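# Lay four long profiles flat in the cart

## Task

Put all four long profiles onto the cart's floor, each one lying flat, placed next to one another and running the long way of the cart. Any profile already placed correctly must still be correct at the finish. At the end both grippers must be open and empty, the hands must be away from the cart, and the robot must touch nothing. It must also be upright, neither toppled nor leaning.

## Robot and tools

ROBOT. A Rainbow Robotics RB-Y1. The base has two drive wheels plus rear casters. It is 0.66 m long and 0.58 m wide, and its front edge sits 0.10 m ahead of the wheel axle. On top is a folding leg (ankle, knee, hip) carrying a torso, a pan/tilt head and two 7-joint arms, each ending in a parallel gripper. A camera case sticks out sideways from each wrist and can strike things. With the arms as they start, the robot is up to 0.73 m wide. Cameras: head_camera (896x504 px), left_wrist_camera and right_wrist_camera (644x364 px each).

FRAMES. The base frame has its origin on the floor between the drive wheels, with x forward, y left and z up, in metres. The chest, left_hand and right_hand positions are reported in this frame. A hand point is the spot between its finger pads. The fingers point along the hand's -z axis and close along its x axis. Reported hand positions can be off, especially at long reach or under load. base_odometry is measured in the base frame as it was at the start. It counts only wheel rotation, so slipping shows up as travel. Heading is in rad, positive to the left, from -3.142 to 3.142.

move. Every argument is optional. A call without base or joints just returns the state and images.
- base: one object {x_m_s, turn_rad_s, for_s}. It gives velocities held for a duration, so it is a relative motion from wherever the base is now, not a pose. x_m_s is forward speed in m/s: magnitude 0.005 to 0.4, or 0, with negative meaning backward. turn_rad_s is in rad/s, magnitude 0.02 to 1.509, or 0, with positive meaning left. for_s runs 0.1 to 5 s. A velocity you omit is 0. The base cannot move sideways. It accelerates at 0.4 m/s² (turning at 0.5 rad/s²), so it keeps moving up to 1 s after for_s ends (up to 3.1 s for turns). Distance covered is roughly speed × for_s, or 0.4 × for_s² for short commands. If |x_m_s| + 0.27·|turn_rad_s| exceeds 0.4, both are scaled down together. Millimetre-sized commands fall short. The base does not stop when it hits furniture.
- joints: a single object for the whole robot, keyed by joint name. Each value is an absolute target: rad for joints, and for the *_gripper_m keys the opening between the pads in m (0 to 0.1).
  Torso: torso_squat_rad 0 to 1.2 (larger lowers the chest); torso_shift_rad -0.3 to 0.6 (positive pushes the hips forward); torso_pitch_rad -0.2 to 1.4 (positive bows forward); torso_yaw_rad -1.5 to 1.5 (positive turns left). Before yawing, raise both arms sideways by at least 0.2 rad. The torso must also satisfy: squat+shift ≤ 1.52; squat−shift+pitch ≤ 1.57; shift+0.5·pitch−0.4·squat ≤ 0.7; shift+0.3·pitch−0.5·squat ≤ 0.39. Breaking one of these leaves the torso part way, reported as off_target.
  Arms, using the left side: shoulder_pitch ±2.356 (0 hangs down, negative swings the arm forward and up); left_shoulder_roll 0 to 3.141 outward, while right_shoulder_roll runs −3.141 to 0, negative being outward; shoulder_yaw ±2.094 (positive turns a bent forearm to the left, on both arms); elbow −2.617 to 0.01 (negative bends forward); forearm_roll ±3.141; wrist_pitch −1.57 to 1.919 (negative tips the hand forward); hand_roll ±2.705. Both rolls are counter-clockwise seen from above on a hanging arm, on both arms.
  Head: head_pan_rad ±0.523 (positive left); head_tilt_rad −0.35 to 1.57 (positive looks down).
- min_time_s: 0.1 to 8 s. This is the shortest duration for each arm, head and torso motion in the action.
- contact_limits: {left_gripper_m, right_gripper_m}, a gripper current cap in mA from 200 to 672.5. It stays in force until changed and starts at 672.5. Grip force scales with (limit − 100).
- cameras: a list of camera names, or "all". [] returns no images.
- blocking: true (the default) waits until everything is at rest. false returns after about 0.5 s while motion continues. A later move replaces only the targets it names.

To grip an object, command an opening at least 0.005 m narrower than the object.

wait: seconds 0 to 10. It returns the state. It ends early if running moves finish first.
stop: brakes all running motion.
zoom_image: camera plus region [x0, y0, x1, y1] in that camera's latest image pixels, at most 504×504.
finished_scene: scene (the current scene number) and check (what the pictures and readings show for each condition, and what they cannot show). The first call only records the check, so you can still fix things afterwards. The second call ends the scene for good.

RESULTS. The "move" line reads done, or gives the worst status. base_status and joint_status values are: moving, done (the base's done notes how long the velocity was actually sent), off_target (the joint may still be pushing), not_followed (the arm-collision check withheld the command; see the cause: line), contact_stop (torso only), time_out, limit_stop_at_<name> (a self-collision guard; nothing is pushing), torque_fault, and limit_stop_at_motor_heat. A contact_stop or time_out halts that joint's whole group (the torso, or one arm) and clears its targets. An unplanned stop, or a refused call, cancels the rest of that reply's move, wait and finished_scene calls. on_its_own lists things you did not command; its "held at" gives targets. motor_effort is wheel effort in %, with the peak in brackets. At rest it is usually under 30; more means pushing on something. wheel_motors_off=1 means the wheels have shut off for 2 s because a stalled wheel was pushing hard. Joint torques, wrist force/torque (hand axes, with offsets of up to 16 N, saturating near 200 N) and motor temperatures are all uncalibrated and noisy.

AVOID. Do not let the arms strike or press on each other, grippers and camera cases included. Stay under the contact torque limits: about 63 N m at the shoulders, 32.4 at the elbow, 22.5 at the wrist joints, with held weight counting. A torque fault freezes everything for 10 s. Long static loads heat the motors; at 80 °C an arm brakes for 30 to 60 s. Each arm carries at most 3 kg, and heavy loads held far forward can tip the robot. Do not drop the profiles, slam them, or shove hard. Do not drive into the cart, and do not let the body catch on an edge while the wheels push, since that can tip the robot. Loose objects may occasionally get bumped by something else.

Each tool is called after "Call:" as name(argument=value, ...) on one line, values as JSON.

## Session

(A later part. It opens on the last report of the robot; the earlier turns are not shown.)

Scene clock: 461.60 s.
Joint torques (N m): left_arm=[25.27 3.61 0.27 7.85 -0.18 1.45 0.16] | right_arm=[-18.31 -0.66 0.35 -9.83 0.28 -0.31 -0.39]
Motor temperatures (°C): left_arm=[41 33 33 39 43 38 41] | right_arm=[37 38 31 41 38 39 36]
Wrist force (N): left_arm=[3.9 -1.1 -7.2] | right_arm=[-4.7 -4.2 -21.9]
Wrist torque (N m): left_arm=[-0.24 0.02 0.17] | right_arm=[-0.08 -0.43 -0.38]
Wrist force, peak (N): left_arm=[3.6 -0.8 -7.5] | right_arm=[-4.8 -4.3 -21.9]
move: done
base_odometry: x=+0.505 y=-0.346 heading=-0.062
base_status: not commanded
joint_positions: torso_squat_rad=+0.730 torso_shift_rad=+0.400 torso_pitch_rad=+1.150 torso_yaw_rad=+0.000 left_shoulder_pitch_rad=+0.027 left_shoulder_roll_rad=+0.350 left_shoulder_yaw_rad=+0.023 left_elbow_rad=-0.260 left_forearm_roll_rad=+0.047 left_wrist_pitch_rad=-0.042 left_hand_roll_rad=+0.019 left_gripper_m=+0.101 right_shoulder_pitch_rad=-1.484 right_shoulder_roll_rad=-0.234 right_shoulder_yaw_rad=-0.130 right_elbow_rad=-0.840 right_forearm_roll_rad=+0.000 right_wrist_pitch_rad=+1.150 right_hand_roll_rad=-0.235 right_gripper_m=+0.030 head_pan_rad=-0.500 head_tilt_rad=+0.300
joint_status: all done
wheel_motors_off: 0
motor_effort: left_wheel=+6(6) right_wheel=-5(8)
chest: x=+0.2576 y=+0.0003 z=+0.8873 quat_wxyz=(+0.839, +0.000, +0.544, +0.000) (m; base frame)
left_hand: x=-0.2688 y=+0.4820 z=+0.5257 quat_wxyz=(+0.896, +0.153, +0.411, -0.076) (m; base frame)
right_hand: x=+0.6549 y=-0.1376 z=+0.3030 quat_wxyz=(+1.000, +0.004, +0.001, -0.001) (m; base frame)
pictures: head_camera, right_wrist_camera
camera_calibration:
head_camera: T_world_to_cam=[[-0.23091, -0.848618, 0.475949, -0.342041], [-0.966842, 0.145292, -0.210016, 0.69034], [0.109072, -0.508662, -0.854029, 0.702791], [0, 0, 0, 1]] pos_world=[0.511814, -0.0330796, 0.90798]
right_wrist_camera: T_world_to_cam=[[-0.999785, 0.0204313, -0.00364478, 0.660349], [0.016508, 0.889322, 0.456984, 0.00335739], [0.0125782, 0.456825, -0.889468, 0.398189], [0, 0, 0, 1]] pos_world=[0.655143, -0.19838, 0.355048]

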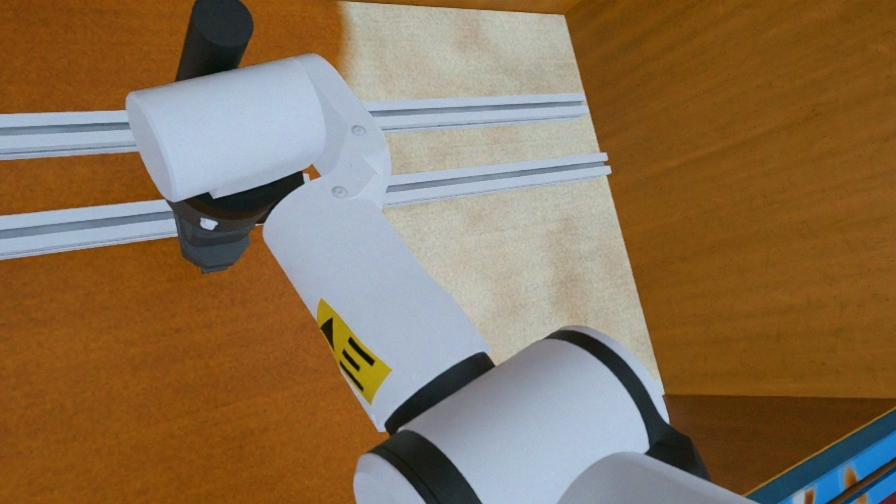

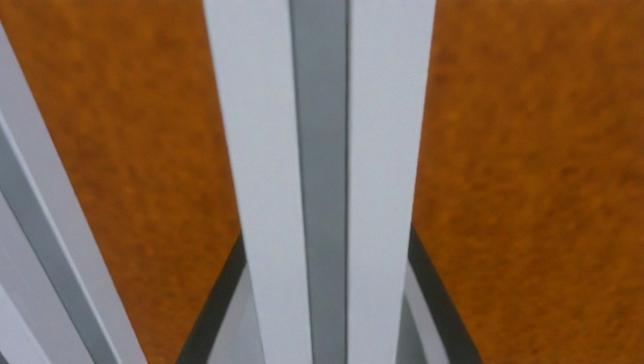

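Call:
move(joints={"right_elbow_rad":-0.83,"right_wrist_pitch_rad":1.14}, min_time_s=1, cameras=["head_camera"])

Call:
zoom_image(camera="head_camera", region=[500, 60, 740, 240])

Scene clock: 465.60 s.
Joint torques (N m): left_arm=[25.57 3.51 0.43 7.8 -0.38 1.89 0.18] | right_arm=[-13.58 -0.46 0.84 -6.63 0.35 -2.1 -0.35]
Motor temperatures (°C): left_arm=[41 33 33 39 43 38 41] | right_arm=[37 38 31 41 38 39 36]
Wrist force (N): left_arm=[3.0 -0.8 -7.3] | right_arm=[-9.6 -5.0 3.4]
Wrist torque (N m): left_arm=[-0.29 -0.07 0.16] | right_arm=[-0.20 0.26 -0.36]
Wrist force, peak (N): left_arm=[3.8 -1.1 -7.6] | right_arm=[-4.7 -4.4 -22.0]
move: done
base_odometry: x=+0.505 y=-0.346 heading=-0.062
base_status: not commanded
joint_positions: torso_squat_rad=+0.730 torso_shift_rad=+0.400 torso_pitch_rad=+1.150 torso_yaw_rad=+0.000 left_shoulder_pitch_rad=+0.027 left_shoulder_roll_rad=+0.350 left_shoulder_yaw_rad=+0.023 left_elbow_rad=-0.260 left_forearm_roll_rad=+0.047 left_wrist_pitch_rad=-0.042 left_hand_roll_rad=+0.019 left_gripper_m=+0.101 right_shoulder_pitch_rad=-1.485 right_shoulder_roll_rad=-0.234 right_shoulder_yaw_rad=-0.130 right_elbow_rad=-0.830 right_forearm_roll_rad=+0.000 right_wrist_pitch_rad=+1.141 right_hand_roll_rad=-0.235 right_gripper_m=+0.030 head_pan_rad=-0.500 head_tilt_rad=+0.300
joint_status: all done
wheel_motors_off: 0
motor_effort: left_wheel=+5(6) right_wheel=-4(7)
chest: x=+0.2575 y=+0.0003 z=+0.8874 quat_wxyz=(+0.839, +0.000, +0.544, +0.000) (m; base frame)
left_hand: x=-0.2688 y=+0.4820 z=+0.5256 quat_wxyz=(+0.896, +0.153, +0.410, -0.076) (m; base frame)
right_hand: x=+0.6544 y=-0.1377 z=+0.3016 quat_wxyz=(+1.000, +0.004, +0.001, -0.001) (m; base frame)
pictures: head_camera
camera_calibration:
head_camera: T_world_to_cam=[[-0.231112, -0.848608, 0.475868, -0.342022], [-0.966755, 0.145295, -0.210415, 0.690564], [0.109419, -0.508678, -0.853976, 0.702797], [0, 0, 0, 1]] pos_world=[0.511661, -0.0330812, 0.908235]

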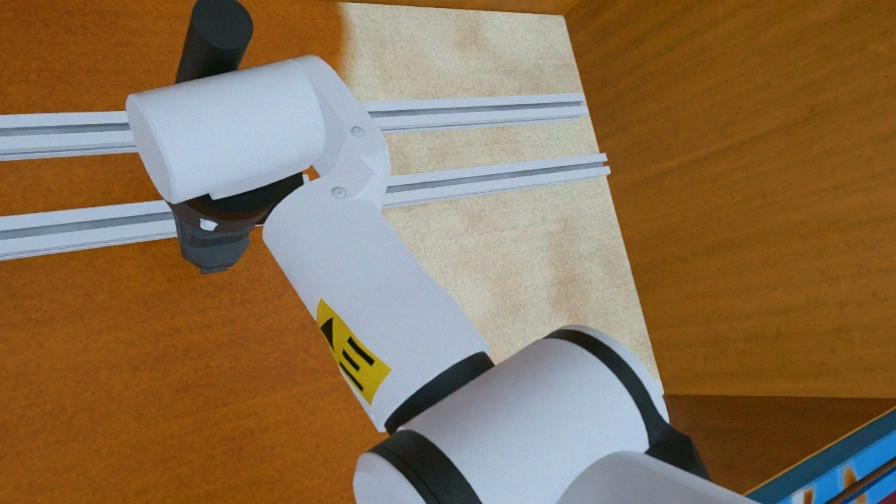

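Scaled by 2.100 from the camera's 896x504 image, which has a finer 1280x720 frame.

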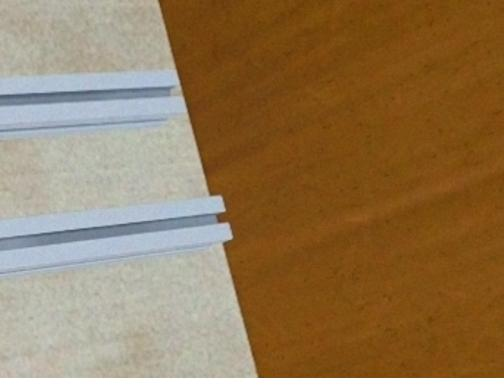

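Call:
move(joints={"right_elbow_rad":-0.836,"right_wrist_pitch_rad":1.146,"right_gripper_m":0.034}, min_time_s=1, cameras=[])

Call:
move(joints={"right_gripper_m":0.05}, cameras=["right_wrist_camera"])

Call:
move(joints={"right_shoulder_pitch_rad":-1.412,"right_elbow_rad":-1.233,"right_wrist_pitch_rad":1.47}, min_time_s=1.5, cameras=["head_camera","right_wrist_camera"])

Scene clock: 471.03 s.
Joint torques (N m): left_arm=[26 3.47 -0.17 7.97 -0.17 1.37 0.32] | right_arm=[-13.08 -0.45 0.76 -8.51 0.37 0.21 -0.34]
Motor temperatures (°C): left_arm=[41 33 33 39 43 38 41] | right_arm=[37 38 31 41 38 40 36]
Wrist force (N): left_arm=[3.3 -0.8 -7.2] | right_arm=[-4.8 -4.3 -12.7]
Wrist torque (N m): left_arm=[-0.29 -0.05 0.14] | right_arm=[0.01 -0.44 -0.35]
Wrist force, peak (N): left_arm=[3.6 -1.2 -7.7] | right_arm=[-4.7 -4.3 -12.8]
move: done
base_odometry: x=+0.505 y=-0.346 heading=-0.062
base_status: not commanded
joint_positions: torso_squat_rad=+0.730 torso_shift_rad=+0.400 torso_pitch_rad=+1.150 torso_yaw_rad=+0.000 left_shoulder_pitch_rad=+0.027 left_shoulder_roll_rad=+0.350 left_shoulder_yaw_rad=+0.023 left_elbow_rad=-0.260 left_forearm_roll_rad=+0.047 left_wrist_pitch_rad=-0.042 left_hand_roll_rad=+0.019 left_gripper_m=+0.101 right_shoulder_pitch_rad=-1.485 right_shoulder_roll_rad=-0.234 right_shoulder_yaw_rad=-0.130 right_elbow_rad=-0.836 right_forearm_roll_rad=+0.000 right_wrist_pitch_rad=+1.146 right_hand_roll_rad=-0.235 right_gripper_m=+0.034 head_pan_rad=-0.500 head_tilt_rad=+0.300
joint_status: all done
wheel_motors_off: 0
motor_effort: left_wheel=+6(6) right_wheel=-4(7)
chest: x=+0.2575 y=+0.0003 z=+0.8874 quat_wxyz=(+0.839, +0.000, +0.544, +0.000) (m; base frame)
left_hand: x=-0.2688 y=+0.4820 z=+0.5256 quat_wxyz=(+0.896, +0.153, +0.410, -0.076) (m; base frame)
right_hand: x=+0.6553 y=-0.1374 z=+0.3029 quat_wxyz=(+1.000, +0.004, +0.000, -0.001) (m; base frame)
pictures: none
No camera images: "cameras" was empty.

Scene clock: 471.67 s.
Joint torques (N m): left_arm=[25.04 3.71 -0.07 7.94 -0.1 1.39 0.4] | right_arm=[-12.55 -0.67 0.46 -8.59 0.37 0.17 -0.2]
Motor temperatures (°C): left_arm=[41 33 33 39 43 38 41] | right_arm=[37 38 31 41 38 39 36]
Wrist force (N): left_arm=[3.1 -1.1 -7.2] | right_arm=[-4.4 -4.4 -12.6]
Wrist torque (N m): left_arm=[-0.25 -0.05 0.16] | right_arm=[0.03 -0.42 -0.35]
Wrist force, peak (N): left_arm=[3.8 -0.8 -7.6] | right_arm=[-4.7 -4.3 -12.8]
move: done
base_odometry: x=+0.505 y=-0.346 heading=-0.062
base_status: not commanded
joint_positions: torso_squat_rad=+0.730 torso_shift_rad=+0.400 torso_pitch_rad=+1.150 torso_yaw_rad=+0.000 left_shoulder_pitch_rad=+0.027 left_shoulder_roll_rad=+0.350 left_shoulder_yaw_rad=+0.023 left_elbow_rad=-0.260 left_forearm_roll_rad=+0.047 left_wrist_pitch_rad=-0.042 left_hand_roll_rad=+0.019 left_gripper_m=+0.101 right_shoulder_pitch_rad=-1.485 right_shoulder_roll_rad=-0.234 right_shoulder_yaw_rad=-0.130 right_elbow_rad=-0.836 right_forearm_roll_rad=+0.000 right_wrist_pitch_rad=+1.146 right_hand_roll_rad=-0.235 right_gripper_m=+0.050 head_pan_rad=-0.500 head_tilt_rad=+0.300
joint_status: all done
wheel_motors_off: 0
motor_effort: left_wheel=+5(6) right_wheel=-5(6)
chest: x=+0.2575 y=+0.0003 z=+0.8874 quat_wxyz=(+0.839, +0.000, +0.544, +0.000) (m; base frame)
left_hand: x=-0.2688 y=+0.4820 z=+0.5256 quat_wxyz=(+0.896, +0.153, +0.410, -0.076) (m; base frame)
right_hand: x=+0.6553 y=-0.1374 z=+0.3029 quat_wxyz=(+1.000, +0.004, +0.000, -0.001) (m; base frame)
pictures: right_wrist_camera
camera_calibration:
right_wrist_camera: T_world_to_cam=[[-0.999779, 0.0202582, -0.00562167, 0.661337], [0.015444, 0.889121, 0.457411, 0.00375759], [0.0142647, 0.457223, -0.889238, 0.396896], [0, 0, 0, 1]] pos_world=[0.655471, -0.198208, 0.354934]

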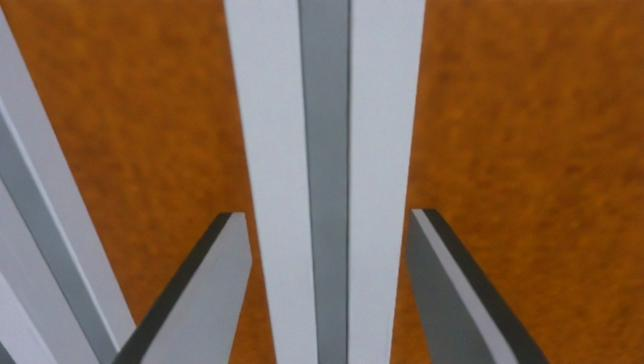

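Scene clock: 473.47 s.
Joint torques (N m): left_arm=[25.82 3.33 0.07 8.19 -0.09 1.63 0.15] | right_arm=[-13.52 -0.9 0.4 -9.95 0.46 0 -0.18]
Motor temperatures (°C): left_arm=[41 33 33 39 43 38 41] | right_arm=[37 38 31 41 38 39 36]
Wrist force (N): left_arm=[3.6 -0.9 -7.2] | right_arm=[-4.6 -4.7 -12.5]
Wrist torque (N m): left_arm=[-0.28 -0.01 0.14] | right_arm=[0.09 -0.44 -0.35]
Wrist force, peak (N): left_arm=[3.7 -1.3 -7.7] | right_arm=[-4.6 -4.4 -12.9]
move: done
base_odometry: x=+0.505 y=-0.346 heading=-0.062
base_status: not commanded
joint_positions: torso_squat_rad=+0.730 torso_shift_rad=+0.400 torso_pitch_rad=+1.150 torso_yaw_rad=+0.000 left_shoulder_pitch_rad=+0.027 left_shoulder_roll_rad=+0.350 left_shoulder_yaw_rad=+0.023 left_elbow_rad=-0.260 left_forearm_roll_rad=+0.047 left_wrist_pitch_rad=-0.042 left_hand_roll_rad=+0.019 left_gripper_m=+0.101 right_shoulder_pitch_rad=-1.412 right_shoulder_roll_rad=-0.234 right_shoulder_yaw_rad=-0.130 right_elbow_rad=-1.233 right_forearm_roll_rad=+0.000 right_wrist_pitch_rad=+1.470 right_hand_roll_rad=-0.235 right_gripper_m=+0.050 head_pan_rad=-0.500 head_tilt_rad=+0.300
joint_status: all done
wheel_motors_off: 0
motor_effort: left_wheel=+6(6) right_wheel=-6(8)
chest: x=+0.2575 y=+0.0003 z=+0.8874 quat_wxyz=(+0.839, +0.000, +0.544, +0.000) (m; base frame)
left_hand: x=-0.2688 y=+0.4820 z=+0.5256 quat_wxyz=(+0.896, +0.153, +0.410, -0.076) (m; base frame)
right_hand: x=+0.6696 y=-0.1423 z=+0.3727 quat_wxyz=(+1.000, +0.001, -0.001, -0.006) (m; base frame)
pictures: head_camera, right_wrist_camera
camera_calibration:
head_camera: T_world_to_cam=[[-0.231106, -0.848607, 0.475873, -0.342022], [-0.966757, 0.145295, -0.210404, 0.690563], [0.109409, -0.50868, -0.853976, 0.702792], [0, 0, 0, 1]] pos_world=[0.511672, -0.0330812, 0.908223]
right_wrist_camera: T_world_to_cam=[[-0.999491, 0.0308387, -0.0081892, 0.678342], [0.0238155, 0.891828, 0.451747, -0.0272192], [0.0212346, 0.451322, -0.892109, 0.456567], [0, 0, 0, 1]] pos_world=[0.66895, -0.202703, 0.425159]

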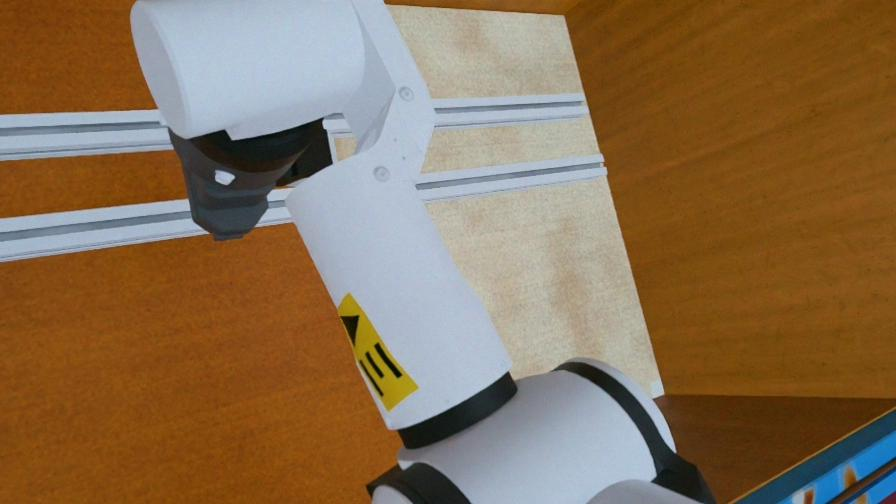

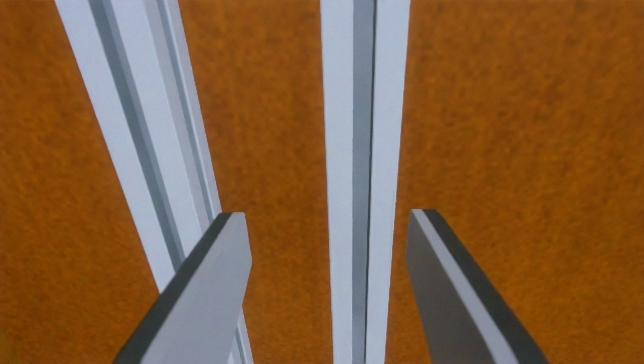

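Call:
move(joints={"right_shoulder_pitch_rad":-0.953,"right_shoulder_roll_rad":-0.175,"right_elbow_rad":-2.094,"right_wrist_pitch_rad":1.85}, min_time_s=1.5, cameras=[])

Call:
move(joints={"torso_squat_rad":0.4,"torso_shift_rad":0.2,"torso_pitch_rad":0.7,"right_shoulder_pitch_rad":-0.603,"right_shoulder_roll_rad":-0.02,"right_shoulder_yaw_rad":-0.1}, cameras=["head_camera"])

Call:
move(base={"x_m_s":-0.3,"for_s":1.68}, cameras=["head_camera"])

Scene clock: 482.80 s.
Joint torques (N m): left_arm=[25.28 3.61 -0.17 7.98 0.2 1.63 0.19] | right_arm=[-5.15 -1.71 0.25 -8.3 0.51 -0.11 -0.22]
Motor temperatures (°C): left_arm=[41 33 33 39 43 38 41] | right_arm=[36 38 31 41 38 39 36]
Wrist force (N): left_arm=[3.4 -0.9 -7.3] | right_arm=[-4.8 -4.7 -12.5]
Wrist torque (N m): left_arm=[-0.27 -0.01 0.16] | right_arm=[0.06 -0.44 -0.34]
Wrist force, peak (N): left_arm=[3.7 -0.9 -7.6] | right_arm=[-5.7 -5.0 -13.0]
move: done
base_odometry: x=+0.505 y=-0.346 heading=-0.062
base_status: not commanded
joint_positions: torso_squat_rad=+0.730 torso_shift_rad=+0.400 torso_pitch_rad=+1.149 torso_yaw_rad=+0.000 left_shoulder_pitch_rad=+0.027 left_shoulder_roll_rad=+0.350 left_shoulder_yaw_rad=+0.023 left_elbow_rad=-0.260 left_forearm_roll_rad=+0.047 left_wrist_pitch_rad=-0.042 left_hand_roll_rad=+0.019 left_gripper_m=+0.101 right_shoulder_pitch_rad=-0.953 right_shoulder_roll_rad=-0.175 right_shoulder_yaw_rad=-0.130 right_elbow_rad=-2.094 right_forearm_roll_rad=+0.000 right_wrist_pitch_rad=+1.850 right_hand_roll_rad=-0.235 right_gripper_m=+0.050 head_pan_rad=-0.500 head_tilt_rad=+0.300
joint_status: all done
wheel_motors_off: 0
motor_effort: left_wheel=+6(7) right_wheel=-10(12)
chest: x=+0.2574 y=+0.0003 z=+0.8875 quat_wxyz=(+0.839, +0.000, +0.544, +0.000) (m; base frame)
left_hand: x=-0.2688 y=+0.4820 z=+0.5255 quat_wxyz=(+0.896, +0.153, +0.410, -0.076) (m; base frame)
right_hand: x=+0.5574 y=-0.1834 z=+0.4609 quat_wxyz=(+0.999, +0.003, -0.012, -0.039) (m; base frame)
pictures: none
No camera images: "cameras" was empty.

Scene clock: 485.17 s.
Joint torques (N m): left_arm=[16.41 6.59 0.09 5.32 -0.23 0.73 0.22] | right_arm=[-7.38 0.23 0.95 -9.18 0.23 -0.44 0]
Motor temperatures (°C): left_arm=[41 33 33 39 43 38 41] | right_arm=[36 38 31 41 38 39 36]
Wrist force (N): left_arm=[1.6 -1.4 -8.6] | right_arm=[-5.7 -4.9 -12.4]
Wrist torque (N m): left_arm=[-0.25 -0.07 0.20] | right_arm=[0.05 -0.54 -0.34]
Wrist force, peak (N): left_arm=[1.3 -1.5 -8.9] | right_arm=[-5.3 -5.1 -12.9]
move: done
base_odometry: x=+0.505 y=-0.346 heading=-0.062
base_status: not commanded
joint_positions: torso_squat_rad=+0.400 torso_shift_rad=+0.200 torso_pitch_rad=+0.700 torso_yaw_rad=+0.000 left_shoulder_pitch_rad=+0.027 left_shoulder_roll_rad=+0.350 left_shoulder_yaw_rad=+0.023 left_elbow_rad=-0.260 left_forearm_roll_rad=+0.047 left_wrist_pitch_rad=-0.042 left_hand_roll_rad=+0.019 left_gripper_m=+0.101 right_shoulder_pitch_rad=-0.603 right_shoulder_roll_rad=-0.020 right_shoulder_yaw_rad=-0.100 right_elbow_rad=-2.094 right_forearm_roll_rad=+0.000 right_wrist_pitch_rad=+1.850 right_hand_roll_rad=-0.235 right_gripper_m=+0.050 head_pan_rad=-0.500 head_tilt_rad=+0.300
joint_status: all done
wheel_motors_off: 0
motor_effort: left_wheel=+9(9) right_wheel=-7(12)
chest: x=+0.0994 y=+0.0003 z=+1.1491 quat_wxyz=(+0.939, +0.000, +0.343, +0.000) (m; base frame)
left_hand: x=-0.2173 y=+0.4820 z=+0.5944 quat_wxyz=(+0.965, +0.167, +0.200, -0.040) (m; base frame)
right_hand: x=+0.4180 y=-0.1743 z=+0.7739 quat_wxyz=(+0.995, +0.033, -0.053, -0.074) (m; base frame)
pictures: head_camera
camera_calibration:
head_camera: T_world_to_cam=[[-0.415022, -0.848585, 0.328116, -0.314959], [-0.779073, 0.145206, -0.609885, 1.03313], [0.469895, -0.508742, -0.721374, 0.755375], [0, 0, 0, 1]] pos_world=[0.319221, -0.0329949, 1.27834]

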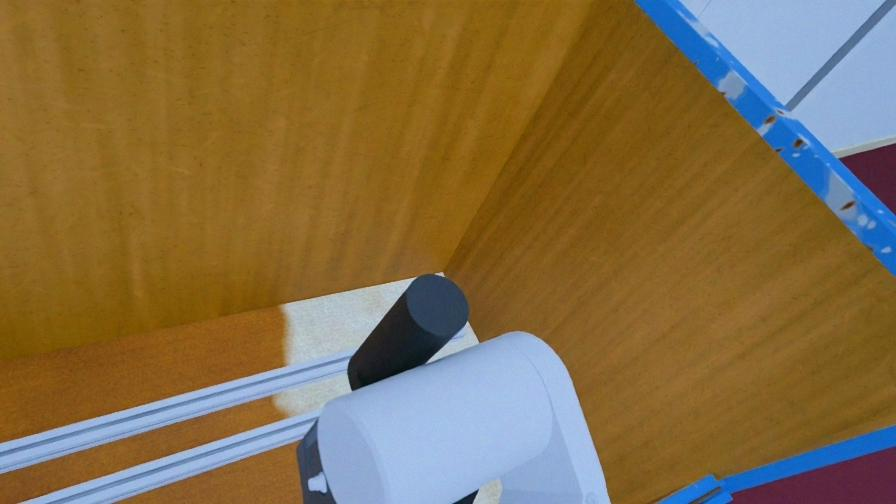

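Scene clock: 488.40 s.
Joint torques (N m): left_arm=[15.69 7.27 0.3 4.84 -0.12 0.63 0] | right_arm=[-7.87 0.55 0.53 -9.18 0.44 -0.31 -0.15]
Motor temperatures (°C): left_arm=[41 33 33 39 43 38 41] | right_arm=[36 38 31 41 38 39 36]
Wrist force (N): left_arm=[1.4 -1.2 -8.3] | right_arm=[-5.3 -5.0 -12.6]
Wrist torque (N m): left_arm=[-0.27 -0.11 0.18] | right_arm=[0.05 -0.49 -0.35]
Wrist force, peak (N): left_arm=[0.8 -1.5 -9.1] | right_arm=[-5.6 -5.2 -12.7]
move: done
base_odometry: x=+0.006 y=-0.315 heading=-0.061
base_status: done (sent for 1.67 of 1.67 s)
joint_positions: torso_squat_rad=+0.400 torso_shift_rad=+0.200 torso_pitch_rad=+0.700 torso_yaw_rad=+0.000 left_shoulder_pitch_rad=+0.027 left_shoulder_roll_rad=+0.350 left_shoulder_yaw_rad=+0.023 left_elbow_rad=-0.260 left_forearm_roll_rad=+0.047 left_wrist_pitch_rad=-0.042 left_hand_roll_rad=+0.019 left_gripper_m=+0.101 right_shoulder_pitch_rad=-0.603 right_shoulder_roll_rad=-0.020 right_shoulder_yaw_rad=-0.100 right_elbow_rad=-2.094 right_forearm_roll_rad=+0.000 right_wrist_pitch_rad=+1.850 right_hand_roll_rad=-0.235 right_gripper_m=+0.050 head_pan_rad=-0.500 head_tilt_rad=+0.300
joint_status: not commanded
wheel_motors_off: 0
motor_effort: left_wheel=+13(33) right_wheel=-11(34)
chest: x=+0.0994 y=+0.0003 z=+1.1491 quat_wxyz=(+0.939, +0.000, +0.343, +0.000) (m; base frame)
left_hand: x=-0.2174 y=+0.4820 z=+0.5945 quat_wxyz=(+0.965, +0.167, +0.200, -0.040) (m; base frame)
right_hand: x=+0.4180 y=-0.1743 z=+0.7739 quat_wxyz=(+0.995, +0.033, -0.053, -0.074) (m; base frame)
pictures: head_camera
camera_calibration:
head_camera: T_world_to_cam=[[-0.415005, -0.848584, 0.328139, -0.31497], [-0.779108, 0.145207, -0.609841, 1.0331], [0.469854, -0.508743, -0.7214, 0.755387], [0, 0, 0, 1]] pos_world=[0.319262, -0.0329949, 1.27832]

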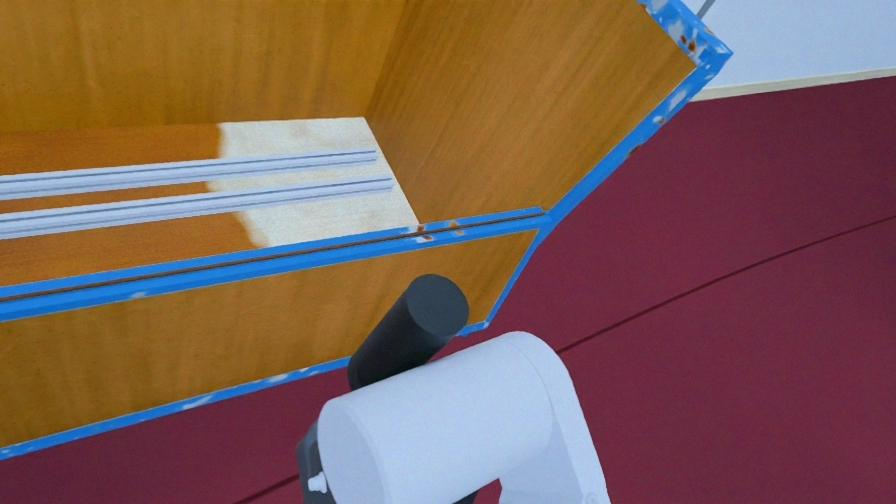

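Call:
move(base={"turn_rad_s":0.8,"for_s":2.033}, joints={"torso_squat_rad":0.7,"torso_shift_rad":0,"torso_pitch_rad":0.2,"right_hand_roll_rad":0}, cameras=[])

Call:
move(base={"x_m_s":0.35,"for_s":3.82}, joints={"torso_squat_rad":1.03}, cameras=[])

Call:
move(base={"turn_rad_s":-0.8,"for_s":1.967}, joints={"right_shoulder_pitch_rad":-0.283,"right_shoulder_roll_rad":0,"right_shoulder_yaw_rad":-0.153,"right_elbow_rad":-0.901,"right_forearm_roll_rad":0,"right_wrist_pitch_rad":-0.5,"right_hand_roll_rad":1.571,"right_gripper_m":0.052,"head_pan_rad":0,"head_tilt_rad":0.6}, cameras=["right_wrist_camera"])

Call:
move(base={"x_m_s":0.3,"for_s":1.2}, cameras=["right_wrist_camera","head_camera"])

Call:
zoom_image(camera="right_wrist_camera", region=[200, 80, 440, 280])

Scene clock: 500.43 s.
Joint torques (N m): left_arm=[3.38 9.15 0.06 0.26 -0.11 -0.12 0.3] | right_arm=[-15.2 -1.04 0.83 -8.04 0.29 -1.28 -0.54]
Motor temperatures (°C): left_arm=[40 33 33 38 43 38 41] | right_arm=[36 38 31 41 38 39 36]
Wrist force (N): left_arm=[-1.4 -1.8 -8.9] | right_arm=[-8.2 -4.2 -11.8]
Wrist torque (N m): left_arm=[-0.17 -0.26 0.20] | right_arm=[-0.06 -0.63 -0.38]
Wrist force, peak (N): left_arm=[-1.7 -1.7 -9.2] | right_arm=[-5.5 -4.8 -13.3]
move: done
base_odometry: x=+0.006 y=-0.316 heading=+1.564
base_status: done (sent for 2.03 of 2.03 s)
joint_positions: torso_squat_rad=+0.700 torso_shift_rad=+0.000 torso_pitch_rad=+0.200 torso_yaw_rad=+0.000 left_shoulder_pitch_rad=+0.027 left_shoulder_roll_rad=+0.350 left_shoulder_yaw_rad=+0.023 left_elbow_rad=-0.260 left_forearm_roll_rad=+0.047 left_wrist_pitch_rad=-0.042 left_hand_roll_rad=+0.019 left_gripper_m=+0.101 right_shoulder_pitch_rad=-0.603 right_shoulder_roll_rad=-0.020 right_shoulder_yaw_rad=-0.100 right_elbow_rad=-2.094 right_forearm_roll_rad=+0.000 right_wrist_pitch_rad=+1.850 right_hand_roll_rad=+0.000 right_gripper_m=+0.050 head_pan_rad=-0.500 head_tilt_rad=+0.300
joint_status: all done
wheel_motors_off: 0
motor_effort: left_wheel=+3(33) right_wheel=+14(43)
chest: x=-0.1666 y=+0.0004 z=+1.1191 quat_wxyz=(+0.995, +0.000, +0.100, +0.000) (m; base frame)
left_hand: x=-0.1788 y=+0.4820 z=+0.4805 quat_wxyz=(+0.984, +0.171, -0.045, +0.002) (m; base frame)
right_hand: x=+0.2929 y=-0.1742 z=+0.9427 quat_wxyz=(+0.952, +0.015, -0.301, +0.049) (m; base frame)
pictures: none
No camera images: "cameras" was empty.

Scene clock: 505.50 s.
Joint torques (N m): left_arm=[4.13 8.8 0.47 0.21 -0.01 -0.15 0.04] | right_arm=[-14.09 -1.16 0.94 -8.4 0.36 -1.35 -0.47]
Motor temperatures (°C): left_arm=[40 33 33 38 43 38 41] | right_arm=[36 38 31 41 38 39 36]
Wrist force (N): left_arm=[-1.8 -1.9 -8.9] | right_arm=[-8.2 -4.0 -11.8]
Wrist torque (N m): left_arm=[-0.19 -0.35 0.23] | right_arm=[-0.05 -0.65 -0.38]
Wrist force, peak (N): left_arm=[-1.5 -2.0 -9.5] | right_arm=[-8.6 -4.3 -12.2]
move: done
base_odometry: x=+0.014 y=+1.026 heading=+1.565
base_status: done (sent for 3.83 of 3.83 s)
joint_positions: torso_squat_rad=+1.030 torso_shift_rad=+0.000 torso_pitch_rad=+0.200 torso_yaw_rad=+0.000 left_shoulder_pitch_rad=+0.027 left_shoulder_roll_rad=+0.350 left_shoulder_yaw_rad=+0.023 left_elbow_rad=-0.260 left_forearm_roll_rad=+0.047 left_wrist_pitch_rad=-0.042 left_hand_roll_rad=+0.019 left_gripper_m=+0.101 right_shoulder_pitch_rad=-0.603 right_shoulder_roll_rad=-0.020 right_shoulder_yaw_rad=-0.100 right_elbow_rad=-2.094 right_forearm_roll_rad=+0.000 right_wrist_pitch_rad=+1.850 right_hand_roll_rad=+0.000 right_gripper_m=+0.050 head_pan_rad=-0.500 head_tilt_rad=+0.300
joint_status: all done
wheel_motors_off: 0
motor_effort: left_wheel=+9(44) right_wheel=-9(49)
chest: x=-0.1665 y=+0.0003 z=+0.9441 quat_wxyz=(+0.995, +0.000, +0.100, +0.000) (m; base frame)
left_hand: x=-0.1786 y=+0.4820 z=+0.3055 quat_wxyz=(+0.984, +0.171, -0.045, +0.002) (m; base frame)
right_hand: x=+0.2930 y=-0.1742 z=+0.7676 quat_wxyz=(+0.952, +0.015, -0.301, +0.049) (m; base frame)
pictures: none
No camera images: "cameras" was empty.

Scene clock: 509.40 s.
Joint torques (N m): left_arm=[3.42 8.38 0.95 0.37 -0.12 -0.15 0.17] | right_arm=[-10.79 -0.48 0.66 -9.47 0.33 -2.01 -0.47]
Motor temperatures (°C): left_arm=[39 33 33 38 43 38 41] | right_arm=[36 38 31 41 38 39 36]
Wrist force (N): left_arm=[-1.7 -1.8 -8.9] | right_arm=[-4.2 1.9 -6.8]
Wrist torque (N m): left_arm=[-0.19 -0.35 0.20] | right_arm=[-0.37 -0.40 -0.37]
Wrist force, peak (N): left_arm=[-1.8 -1.9 -9.3] | right_arm=[-8.9 -4.0 -11.5]
move: done
base_odometry: x=+0.013 y=+1.026 heading=-0.008
base_status: done (sent for 1.97 of 1.97 s)
joint_positions: torso_squat_rad=+1.030 torso_shift_rad=+0.000 torso_pitch_rad=+0.200 torso_yaw_rad=+0.000 left_shoulder_pitch_rad=+0.027 left_shoulder_roll_rad=+0.350 left_shoulder_yaw_rad=+0.023 left_elbow_rad=-0.260 left_forearm_roll_rad=+0.047 left_wrist_pitch_rad=-0.042 left_hand_roll_rad=+0.019 left_gripper_m=+0.101 right_shoulder_pitch_rad=-0.283 right_shoulder_roll_rad=+0.000 right_shoulder_yaw_rad=-0.153 right_elbow_rad=-0.901 right_forearm_roll_rad=+0.000 right_wrist_pitch_rad=-0.500 right_hand_roll_rad=+1.571 right_gripper_m=+0.052 head_pan_rad=+0.000 head_tilt_rad=+0.600
joint_status: all done
wheel_motors_off: 0
motor_effort: left_wheel=+14(41) right_wheel=+3(47)
chest: x=-0.1665 y=+0.0003 z=+0.9441 quat_wxyz=(+0.995, +0.000, +0.100, +0.000) (m; base frame)
left_hand: x=-0.1788 y=+0.4820 z=+0.3056 quat_wxyz=(+0.984, +0.171, -0.044, +0.002) (m; base frame)
right_hand: x=+0.3201 y=-0.2390 z=+0.5541 quat_wxyz=(+0.544, -0.482, -0.464, +0.507) (m; base frame)
pictures: right_wrist_camera
camera_calibration:
right_wrist_camera: T_world_to_cam=[[-0.0514978, -0.998108, -0.0336061, -0.201739], [-0.538982, 0.0561067, -0.840446, 0.681798], [0.840741, -0.025168, -0.540852, 0.098641], [0, 0, 0, 1]] pos_world=[0.274156, -0.237128, 0.619585]

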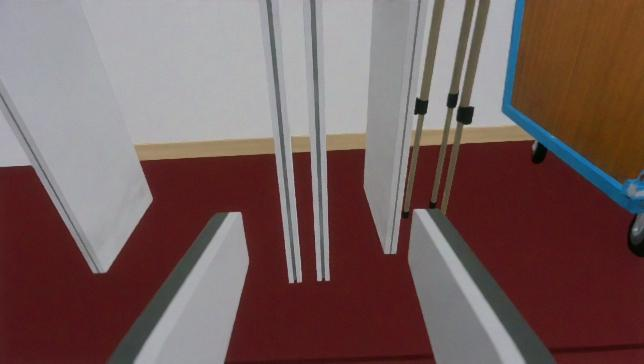

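Scene clock: 511.83 s.
Joint torques (N m): left_arm=[4.29 8.24 0.63 0.63 0 -0.11 0.18] | right_arm=[-10.08 -0.69 0.4 -8.91 0.41 -2.24 -0.46]
Motor temperatures (°C): left_arm=[39 33 33 38 43 38 41] | right_arm=[36 38 31 41 38 39 36]
Wrist force (N): left_arm=[-1.7 -2.2 -8.8] | right_arm=[-4.4 1.8 -6.8]
Wrist torque (N m): left_arm=[-0.14 -0.31 0.21] | right_arm=[-0.37 -0.42 -0.39]
Wrist force, peak (N): left_arm=[-1.7 -2.2 -9.2] | right_arm=[-4.5 1.9 -7.1]
move: done
base_odometry: x=+0.374 y=+1.023 heading=-0.009
base_status: done (sent for 1.2 of 1.2 s)
joint_positions: torso_squat_rad=+1.030 torso_shift_rad=+0.000 torso_pitch_rad=+0.200 torso_yaw_rad=+0.000 left_shoulder_pitch_rad=+0.027 left_shoulder_roll_rad=+0.350 left_shoulder_yaw_rad=+0.023 left_elbow_rad=-0.260 left_forearm_roll_rad=+0.047 left_wrist_pitch_rad=-0.042 left_hand_roll_rad=+0.019 left_gripper_m=+0.101 right_shoulder_pitch_rad=-0.283 right_shoulder_roll_rad=+0.000 right_shoulder_yaw_rad=-0.153 right_elbow_rad=-0.901 right_forearm_roll_rad=+0.000 right_wrist_pitch_rad=-0.500 right_hand_roll_rad=+1.571 right_gripper_m=+0.052 head_pan_rad=+0.000 head_tilt_rad=+0.600
joint_status: not commanded
wheel_motors_off: 0
motor_effort: left_wheel=-9(49) right_wheel=+8(44)
chest: x=-0.1665 y=+0.0003 z=+0.9441 quat_wxyz=(+0.995, +0.000, +0.100, +0.000) (m; base frame)
left_hand: x=-0.1786 y=+0.4820 z=+0.3055 quat_wxyz=(+0.984, +0.171, -0.045, +0.002) (m; base frame)
right_hand: x=+0.3202 y=-0.2389 z=+0.5542 quat_wxyz=(+0.544, -0.482, -0.464, +0.507) (m; base frame)
pictures: head_camera, right_wrist_camera
camera_calibration:
head_camera: T_world_to_cam=[[-0.0582056, -0.998216, 0.0132691, -0.015216], [-0.682049, 0.0300571, -0.730688, 0.814975], [0.728986, -0.0515804, -0.682582, 0.793208], [0, 0, 0, 1]] pos_world=[-0.0232702, 0.00122935, 1.13712]
right_wrist_camera: T_world_to_cam=[[-0.0513852, -0.998112, -0.033641, -0.201688], [-0.538699, 0.0560667, -0.84063, 0.682006], [0.84093, -0.0250736, -0.540563, 0.0984053], [0, 0, 0, 1]] pos_world=[0.27428, -0.237077, 0.619724]

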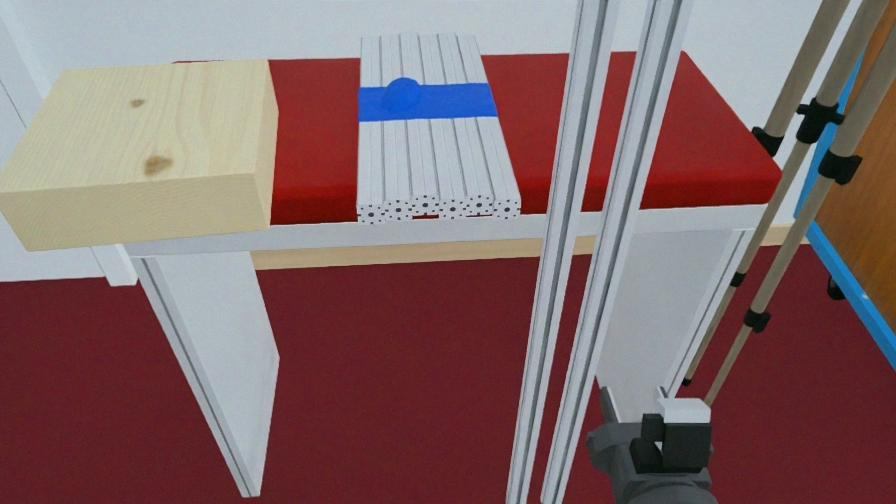

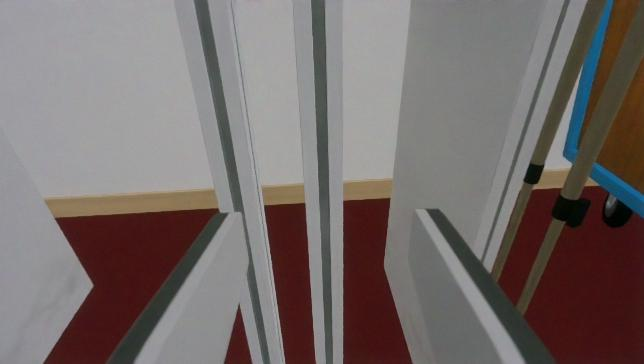

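Scaled by 2.100 from the camera's 644x364 image, which has a finer 920x520 frame.

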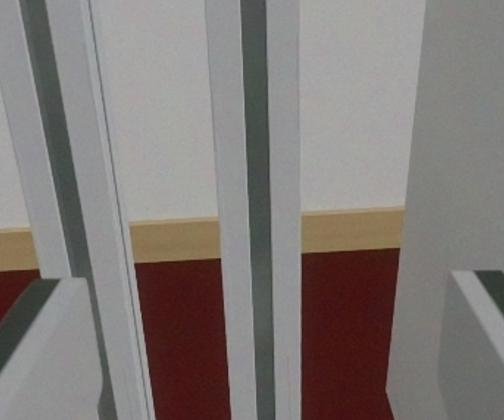

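Call:
move(base={"x_m_s":0.2,"for_s":0.55}, joints={"right_shoulder_yaw_rad":-0.161}, cameras=["right_wrist_camera"])

Scene clock: 516.50 s.
Joint torques (N m): left_arm=[3.6 8.02 0.81 0.53 0.02 -0.15 0.19] | right_arm=[-9.73 -1.03 0.53 -9.09 0.39 -1.97 -0.79]
Motor temperatures (°C): left_arm=[39 33 33 38 43 38 41] | right_arm=[36 38 31 41 38 39 36]
Wrist force (N): left_arm=[-1.5 -1.3 -9.0] | right_arm=[-4.4 1.9 -6.6]
Wrist torque (N m): left_arm=[-0.24 -0.32 0.22] | right_arm=[-0.38 -0.42 -0.36]
Wrist force, peak (N): left_arm=[-1.8 -2.0 -9.4] | right_arm=[-4.5 2.0 -7.2]
move: done
base_odometry: x=+0.487 y=+1.022 heading=-0.009
base_status: done (sent for 0.57 of 0.57 s)
joint_positions: torso_squat_rad=+1.030 torso_shift_rad=+0.000 torso_pitch_rad=+0.200 torso_yaw_rad=+0.000 left_shoulder_pitch_rad=+0.027 left_shoulder_roll_rad=+0.350 left_shoulder_yaw_rad=+0.023 left_elbow_rad=-0.260 left_forearm_roll_rad=+0.047 left_wrist_pitch_rad=-0.042 left_hand_roll_rad=+0.019 left_gripper_m=+0.101 right_shoulder_pitch_rad=-0.283 right_shoulder_roll_rad=+0.000 right_shoulder_yaw_rad=-0.161 right_elbow_rad=-0.901 right_forearm_roll_rad=+0.000 right_wrist_pitch_rad=-0.500 right_hand_roll_rad=+1.571 right_gripper_m=+0.052 head_pan_rad=+0.000 head_tilt_rad=+0.600
joint_status: all done
wheel_motors_off: 0
motor_effort: left_wheel=-9(20) right_wheel=+10(40)
chest: x=-0.1665 y=+0.0003 z=+0.9441 quat_wxyz=(+0.995, +0.000, +0.100, +0.000) (m; base frame)
left_hand: x=-0.1787 y=+0.4820 z=+0.3055 quat_wxyz=(+0.984, +0.171, -0.045, +0.002) (m; base frame)
right_hand: x=+0.3200 y=-0.2423 z=+0.5542 quat_wxyz=(+0.546, -0.484, -0.462, +0.505) (m; base frame)
pictures: right_wrist_camera
camera_calibration:
right_wrist_camera: T_world_to_cam=[[-0.0593085, -0.99765, -0.0342964, -0.20211], [-0.538305, 0.0608969, -0.840547, 0.683029], [0.84066, -0.0313896, -0.540652, 0.0970871], [0, 0, 0, 1]] pos_world=[0.274074, -0.240182, 0.619676]

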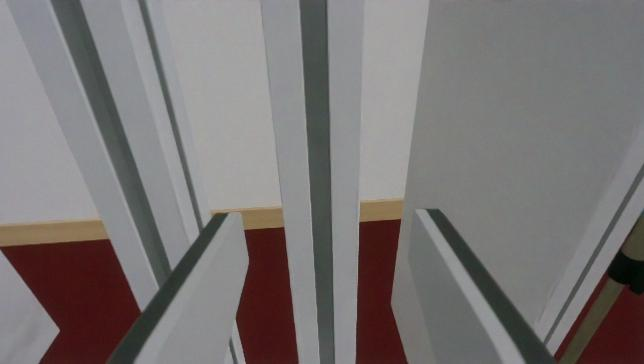

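Call:
move(base={"x_m_s":0.1,"for_s":0.6}, cameras=["right_wrist_camera"])

Call:
move(joints={"right_gripper_m":0.02}, cameras=[])

Call:
move(joints={"torso_squat_rad":0.88}, cameras=["right_wrist_camera"])

Scene clock: 522.93 s.
Joint torques (N m): left_arm=[3.8 8.92 0.76 0.77 -0.04 -0.43 0.22] | right_arm=[-10.14 -0.45 0.29 -9.15 0.49 -1.99 -0.56]
Motor temperatures (°C): left_arm=[38 33 33 37 43 38 41] | right_arm=[36 38 31 41 38 40 36]
Wrist force (N): left_arm=[-1.8 -1.8 -8.8] | right_arm=[-4.3 1.9 -7.0]
Wrist torque (N m): left_arm=[-0.20 -0.33 0.21] | right_arm=[-0.37 -0.42 -0.38]
Wrist force, peak (N): left_arm=[-2.1 -1.9 -9.4] | right_arm=[-4.6 1.9 -7.1]
move: done
base_odometry: x=+0.547 y=+1.022 heading=-0.010
base_status: done (sent for 0.6 of 0.6 s)
joint_positions: torso_squat_rad=+1.030 torso_shift_rad=+0.000 torso_pitch_rad=+0.200 torso_yaw_rad=+0.000 left_shoulder_pitch_rad=+0.027 left_shoulder_roll_rad=+0.350 left_shoulder_yaw_rad=+0.023 left_elbow_rad=-0.260 left_forearm_roll_rad=+0.047 left_wrist_pitch_rad=-0.042 left_hand_roll_rad=+0.019 left_gripper_m=+0.101 right_shoulder_pitch_rad=-0.283 right_shoulder_roll_rad=+0.000 right_shoulder_yaw_rad=-0.161 right_elbow_rad=-0.901 right_forearm_roll_rad=+0.000 right_wrist_pitch_rad=-0.500 right_hand_roll_rad=+1.571 right_gripper_m=+0.052 head_pan_rad=+0.000 head_tilt_rad=+0.600
joint_status: not commanded
wheel_motors_off: 0
motor_effort: left_wheel=-9(23) right_wheel=+9(39)
chest: x=-0.1665 y=+0.0003 z=+0.9441 quat_wxyz=(+0.995, +0.000, +0.100, +0.000) (m; base frame)
left_hand: x=-0.1787 y=+0.4820 z=+0.3055 quat_wxyz=(+0.984, +0.171, -0.045, +0.002) (m; base frame)
right_hand: x=+0.3200 y=-0.2423 z=+0.5542 quat_wxyz=(+0.546, -0.484, -0.462, +0.505) (m; base frame)
pictures: right_wrist_camera
camera_calibration:
right_wrist_camera: T_world_to_cam=[[-0.0593157, -0.99765, -0.0342929, -0.202114], [-0.538336, 0.0608989, -0.840527, 0.68301], [0.84064, -0.0313953, -0.540684, 0.0971065], [0, 0, 0, 1]] pos_world=[0.274069, -0.240185, 0.619661]

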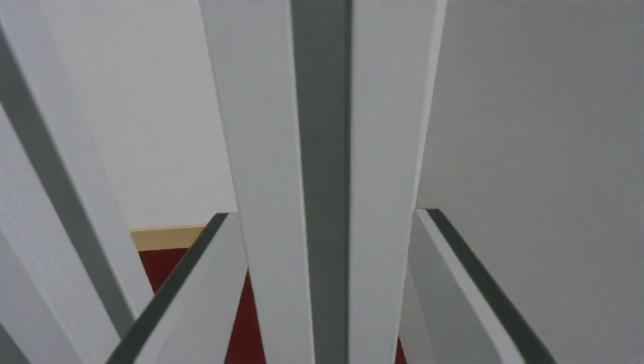

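Scene clock: 523.77 s.
Joint torques (N m): left_arm=[4.06 8.96 0.53 0.16 -0.24 -0.08 0.19] | right_arm=[-9.59 -1.08 -0.13 -9.16 0.42 -2.22 -0.47]
Motor temperatures (°C): left_arm=[38 33 33 37 43 38 41] | right_arm=[36 38 31 41 38 40 36]
Wrist force (N): left_arm=[-1.6 -2.1 -8.7] | right_arm=[-4.3 1.9 -6.4]
Wrist torque (N m): left_arm=[-0.15 -0.32 0.22] | right_arm=[-0.36 -0.44 -0.54]
Wrist force, peak (N): left_arm=[-1.8 -2.0 -9.1] | right_arm=[-4.5 1.7 -7.1]
move: off_target
base_odometry: x=+0.547 y=+1.022 heading=-0.010
base_status: not commanded
joint_positions: torso_squat_rad=+1.030 torso_shift_rad=+0.000 torso_pitch_rad=+0.200 torso_yaw_rad=+0.000 left_shoulder_pitch_rad=+0.027 left_shoulder_roll_rad=+0.350 left_shoulder_yaw_rad=+0.023 left_elbow_rad=-0.260 left_forearm_roll_rad=+0.047 left_wrist_pitch_rad=-0.042 left_hand_roll_rad=+0.019 left_gripper_m=+0.101 right_shoulder_pitch_rad=-0.283 right_shoulder_roll_rad=+0.000 right_shoulder_yaw_rad=-0.161 right_elbow_rad=-0.901 right_forearm_roll_rad=+0.000 right_wrist_pitch_rad=-0.500 right_hand_roll_rad=+1.571 right_gripper_m=+0.030 head_pan_rad=+0.000 head_tilt_rad=+0.600
joint_status: right_gripper_m off_target (ended at +0.030, target +0.020)
wheel_motors_off: 0
motor_effort: left_wheel=-9(10) right_wheel=+9(10)
chest: x=-0.1665 y=+0.0003 z=+0.9441 quat_wxyz=(+0.995, +0.000, +0.100, +0.000) (m; base frame)
left_hand: x=-0.1787 y=+0.4820 z=+0.3055 quat_wxyz=(+0.984, +0.171, -0.045, +0.002) (m; base frame)
right_hand: x=+0.3200 y=-0.2423 z=+0.5542 quat_wxyz=(+0.546, -0.484, -0.462, +0.505) (m; base frame)
pictures: none
No camera images: "cameras" was empty.

Scene clock: 525.07 s.
Joint torques (N m): left_arm=[4 8.36 0.68 0.7 -0.23 -0.22 0.4] | right_arm=[-14.11 -1.42 0.43 -12.95 0.47 -4.41 -0.51]
Motor temperatures (°C): left_arm=[38 33 33 37 43 38 41] | right_arm=[36 38 31 41 38 40 36]
Wrist force (N): left_arm=[-1.8 -2.1 -8.4] | right_arm=[-4.5 10.4 -7.6]
Wrist torque (N m): left_arm=[-0.13 -0.32 0.20] | right_arm=[-0.27 -0.44 -0.38]
Wrist force, peak (N): left_arm=[-1.6 -2.0 -9.3] | right_arm=[-4.7 11.8 -7.3]
move: done
base_odometry: x=+0.547 y=+1.022 heading=-0.010
base_status: not commanded
joint_positions: torso_squat_rad=+0.880 torso_shift_rad=+0.000 torso_pitch_rad=+0.200 torso_yaw_rad=+0.000 left_shoulder_pitch_rad=+0.027 left_shoulder_roll_rad=+0.350 left_shoulder_yaw_rad=+0.023 left_elbow_rad=-0.260 left_forearm_roll_rad=+0.047 left_wrist_pitch_rad=-0.042 left_hand_roll_rad=+0.019 left_gripper_m=+0.101 right_shoulder_pitch_rad=-0.282 right_shoulder_roll_rad=+0.000 right_shoulder_yaw_rad=-0.161 right_elbow_rad=-0.900 right_forearm_roll_rad=+0.000 right_wrist_pitch_rad=-0.499 right_hand_roll_rad=+1.571 right_gripper_m=+0.030 head_pan_rad=+0.000 head_tilt_rad=+0.600
joint_status: all done
wheel_motors_off: 0
motor_effort: left_wheel=-9(10) right_wheel=+12(12)
chest: x=-0.1663 y=+0.0003 z=+1.0297 quat_wxyz=(+0.995, +0.000, +0.100, +0.000) (m; base frame)
left_hand: x=-0.1788 y=+0.4820 z=+0.3912 quat_wxyz=(+0.984, +0.171, -0.044, +0.002) (m; base frame)
right_hand: x=+0.3193 y=-0.2425 z=+0.6386 quat_wxyz=(+0.547, -0.483, -0.461, +0.505) (m; base frame)
pictures: right_wrist_camera
camera_calibration:
right_wrist_camera: T_world_to_cam=[[-0.0597246, -0.997628, -0.034237, -0.199288], [-0.540784, 0.0611658, -0.838935, 0.753446], [0.839038, -0.0315902, -0.543154, 0.145316], [0, 0, 0, 1]] pos_world=[0.273624, -0.24031, 0.704198]

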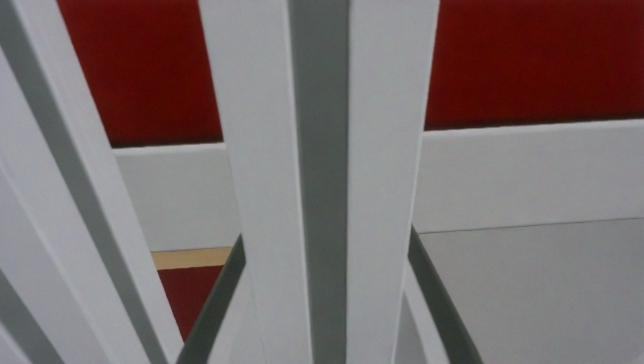

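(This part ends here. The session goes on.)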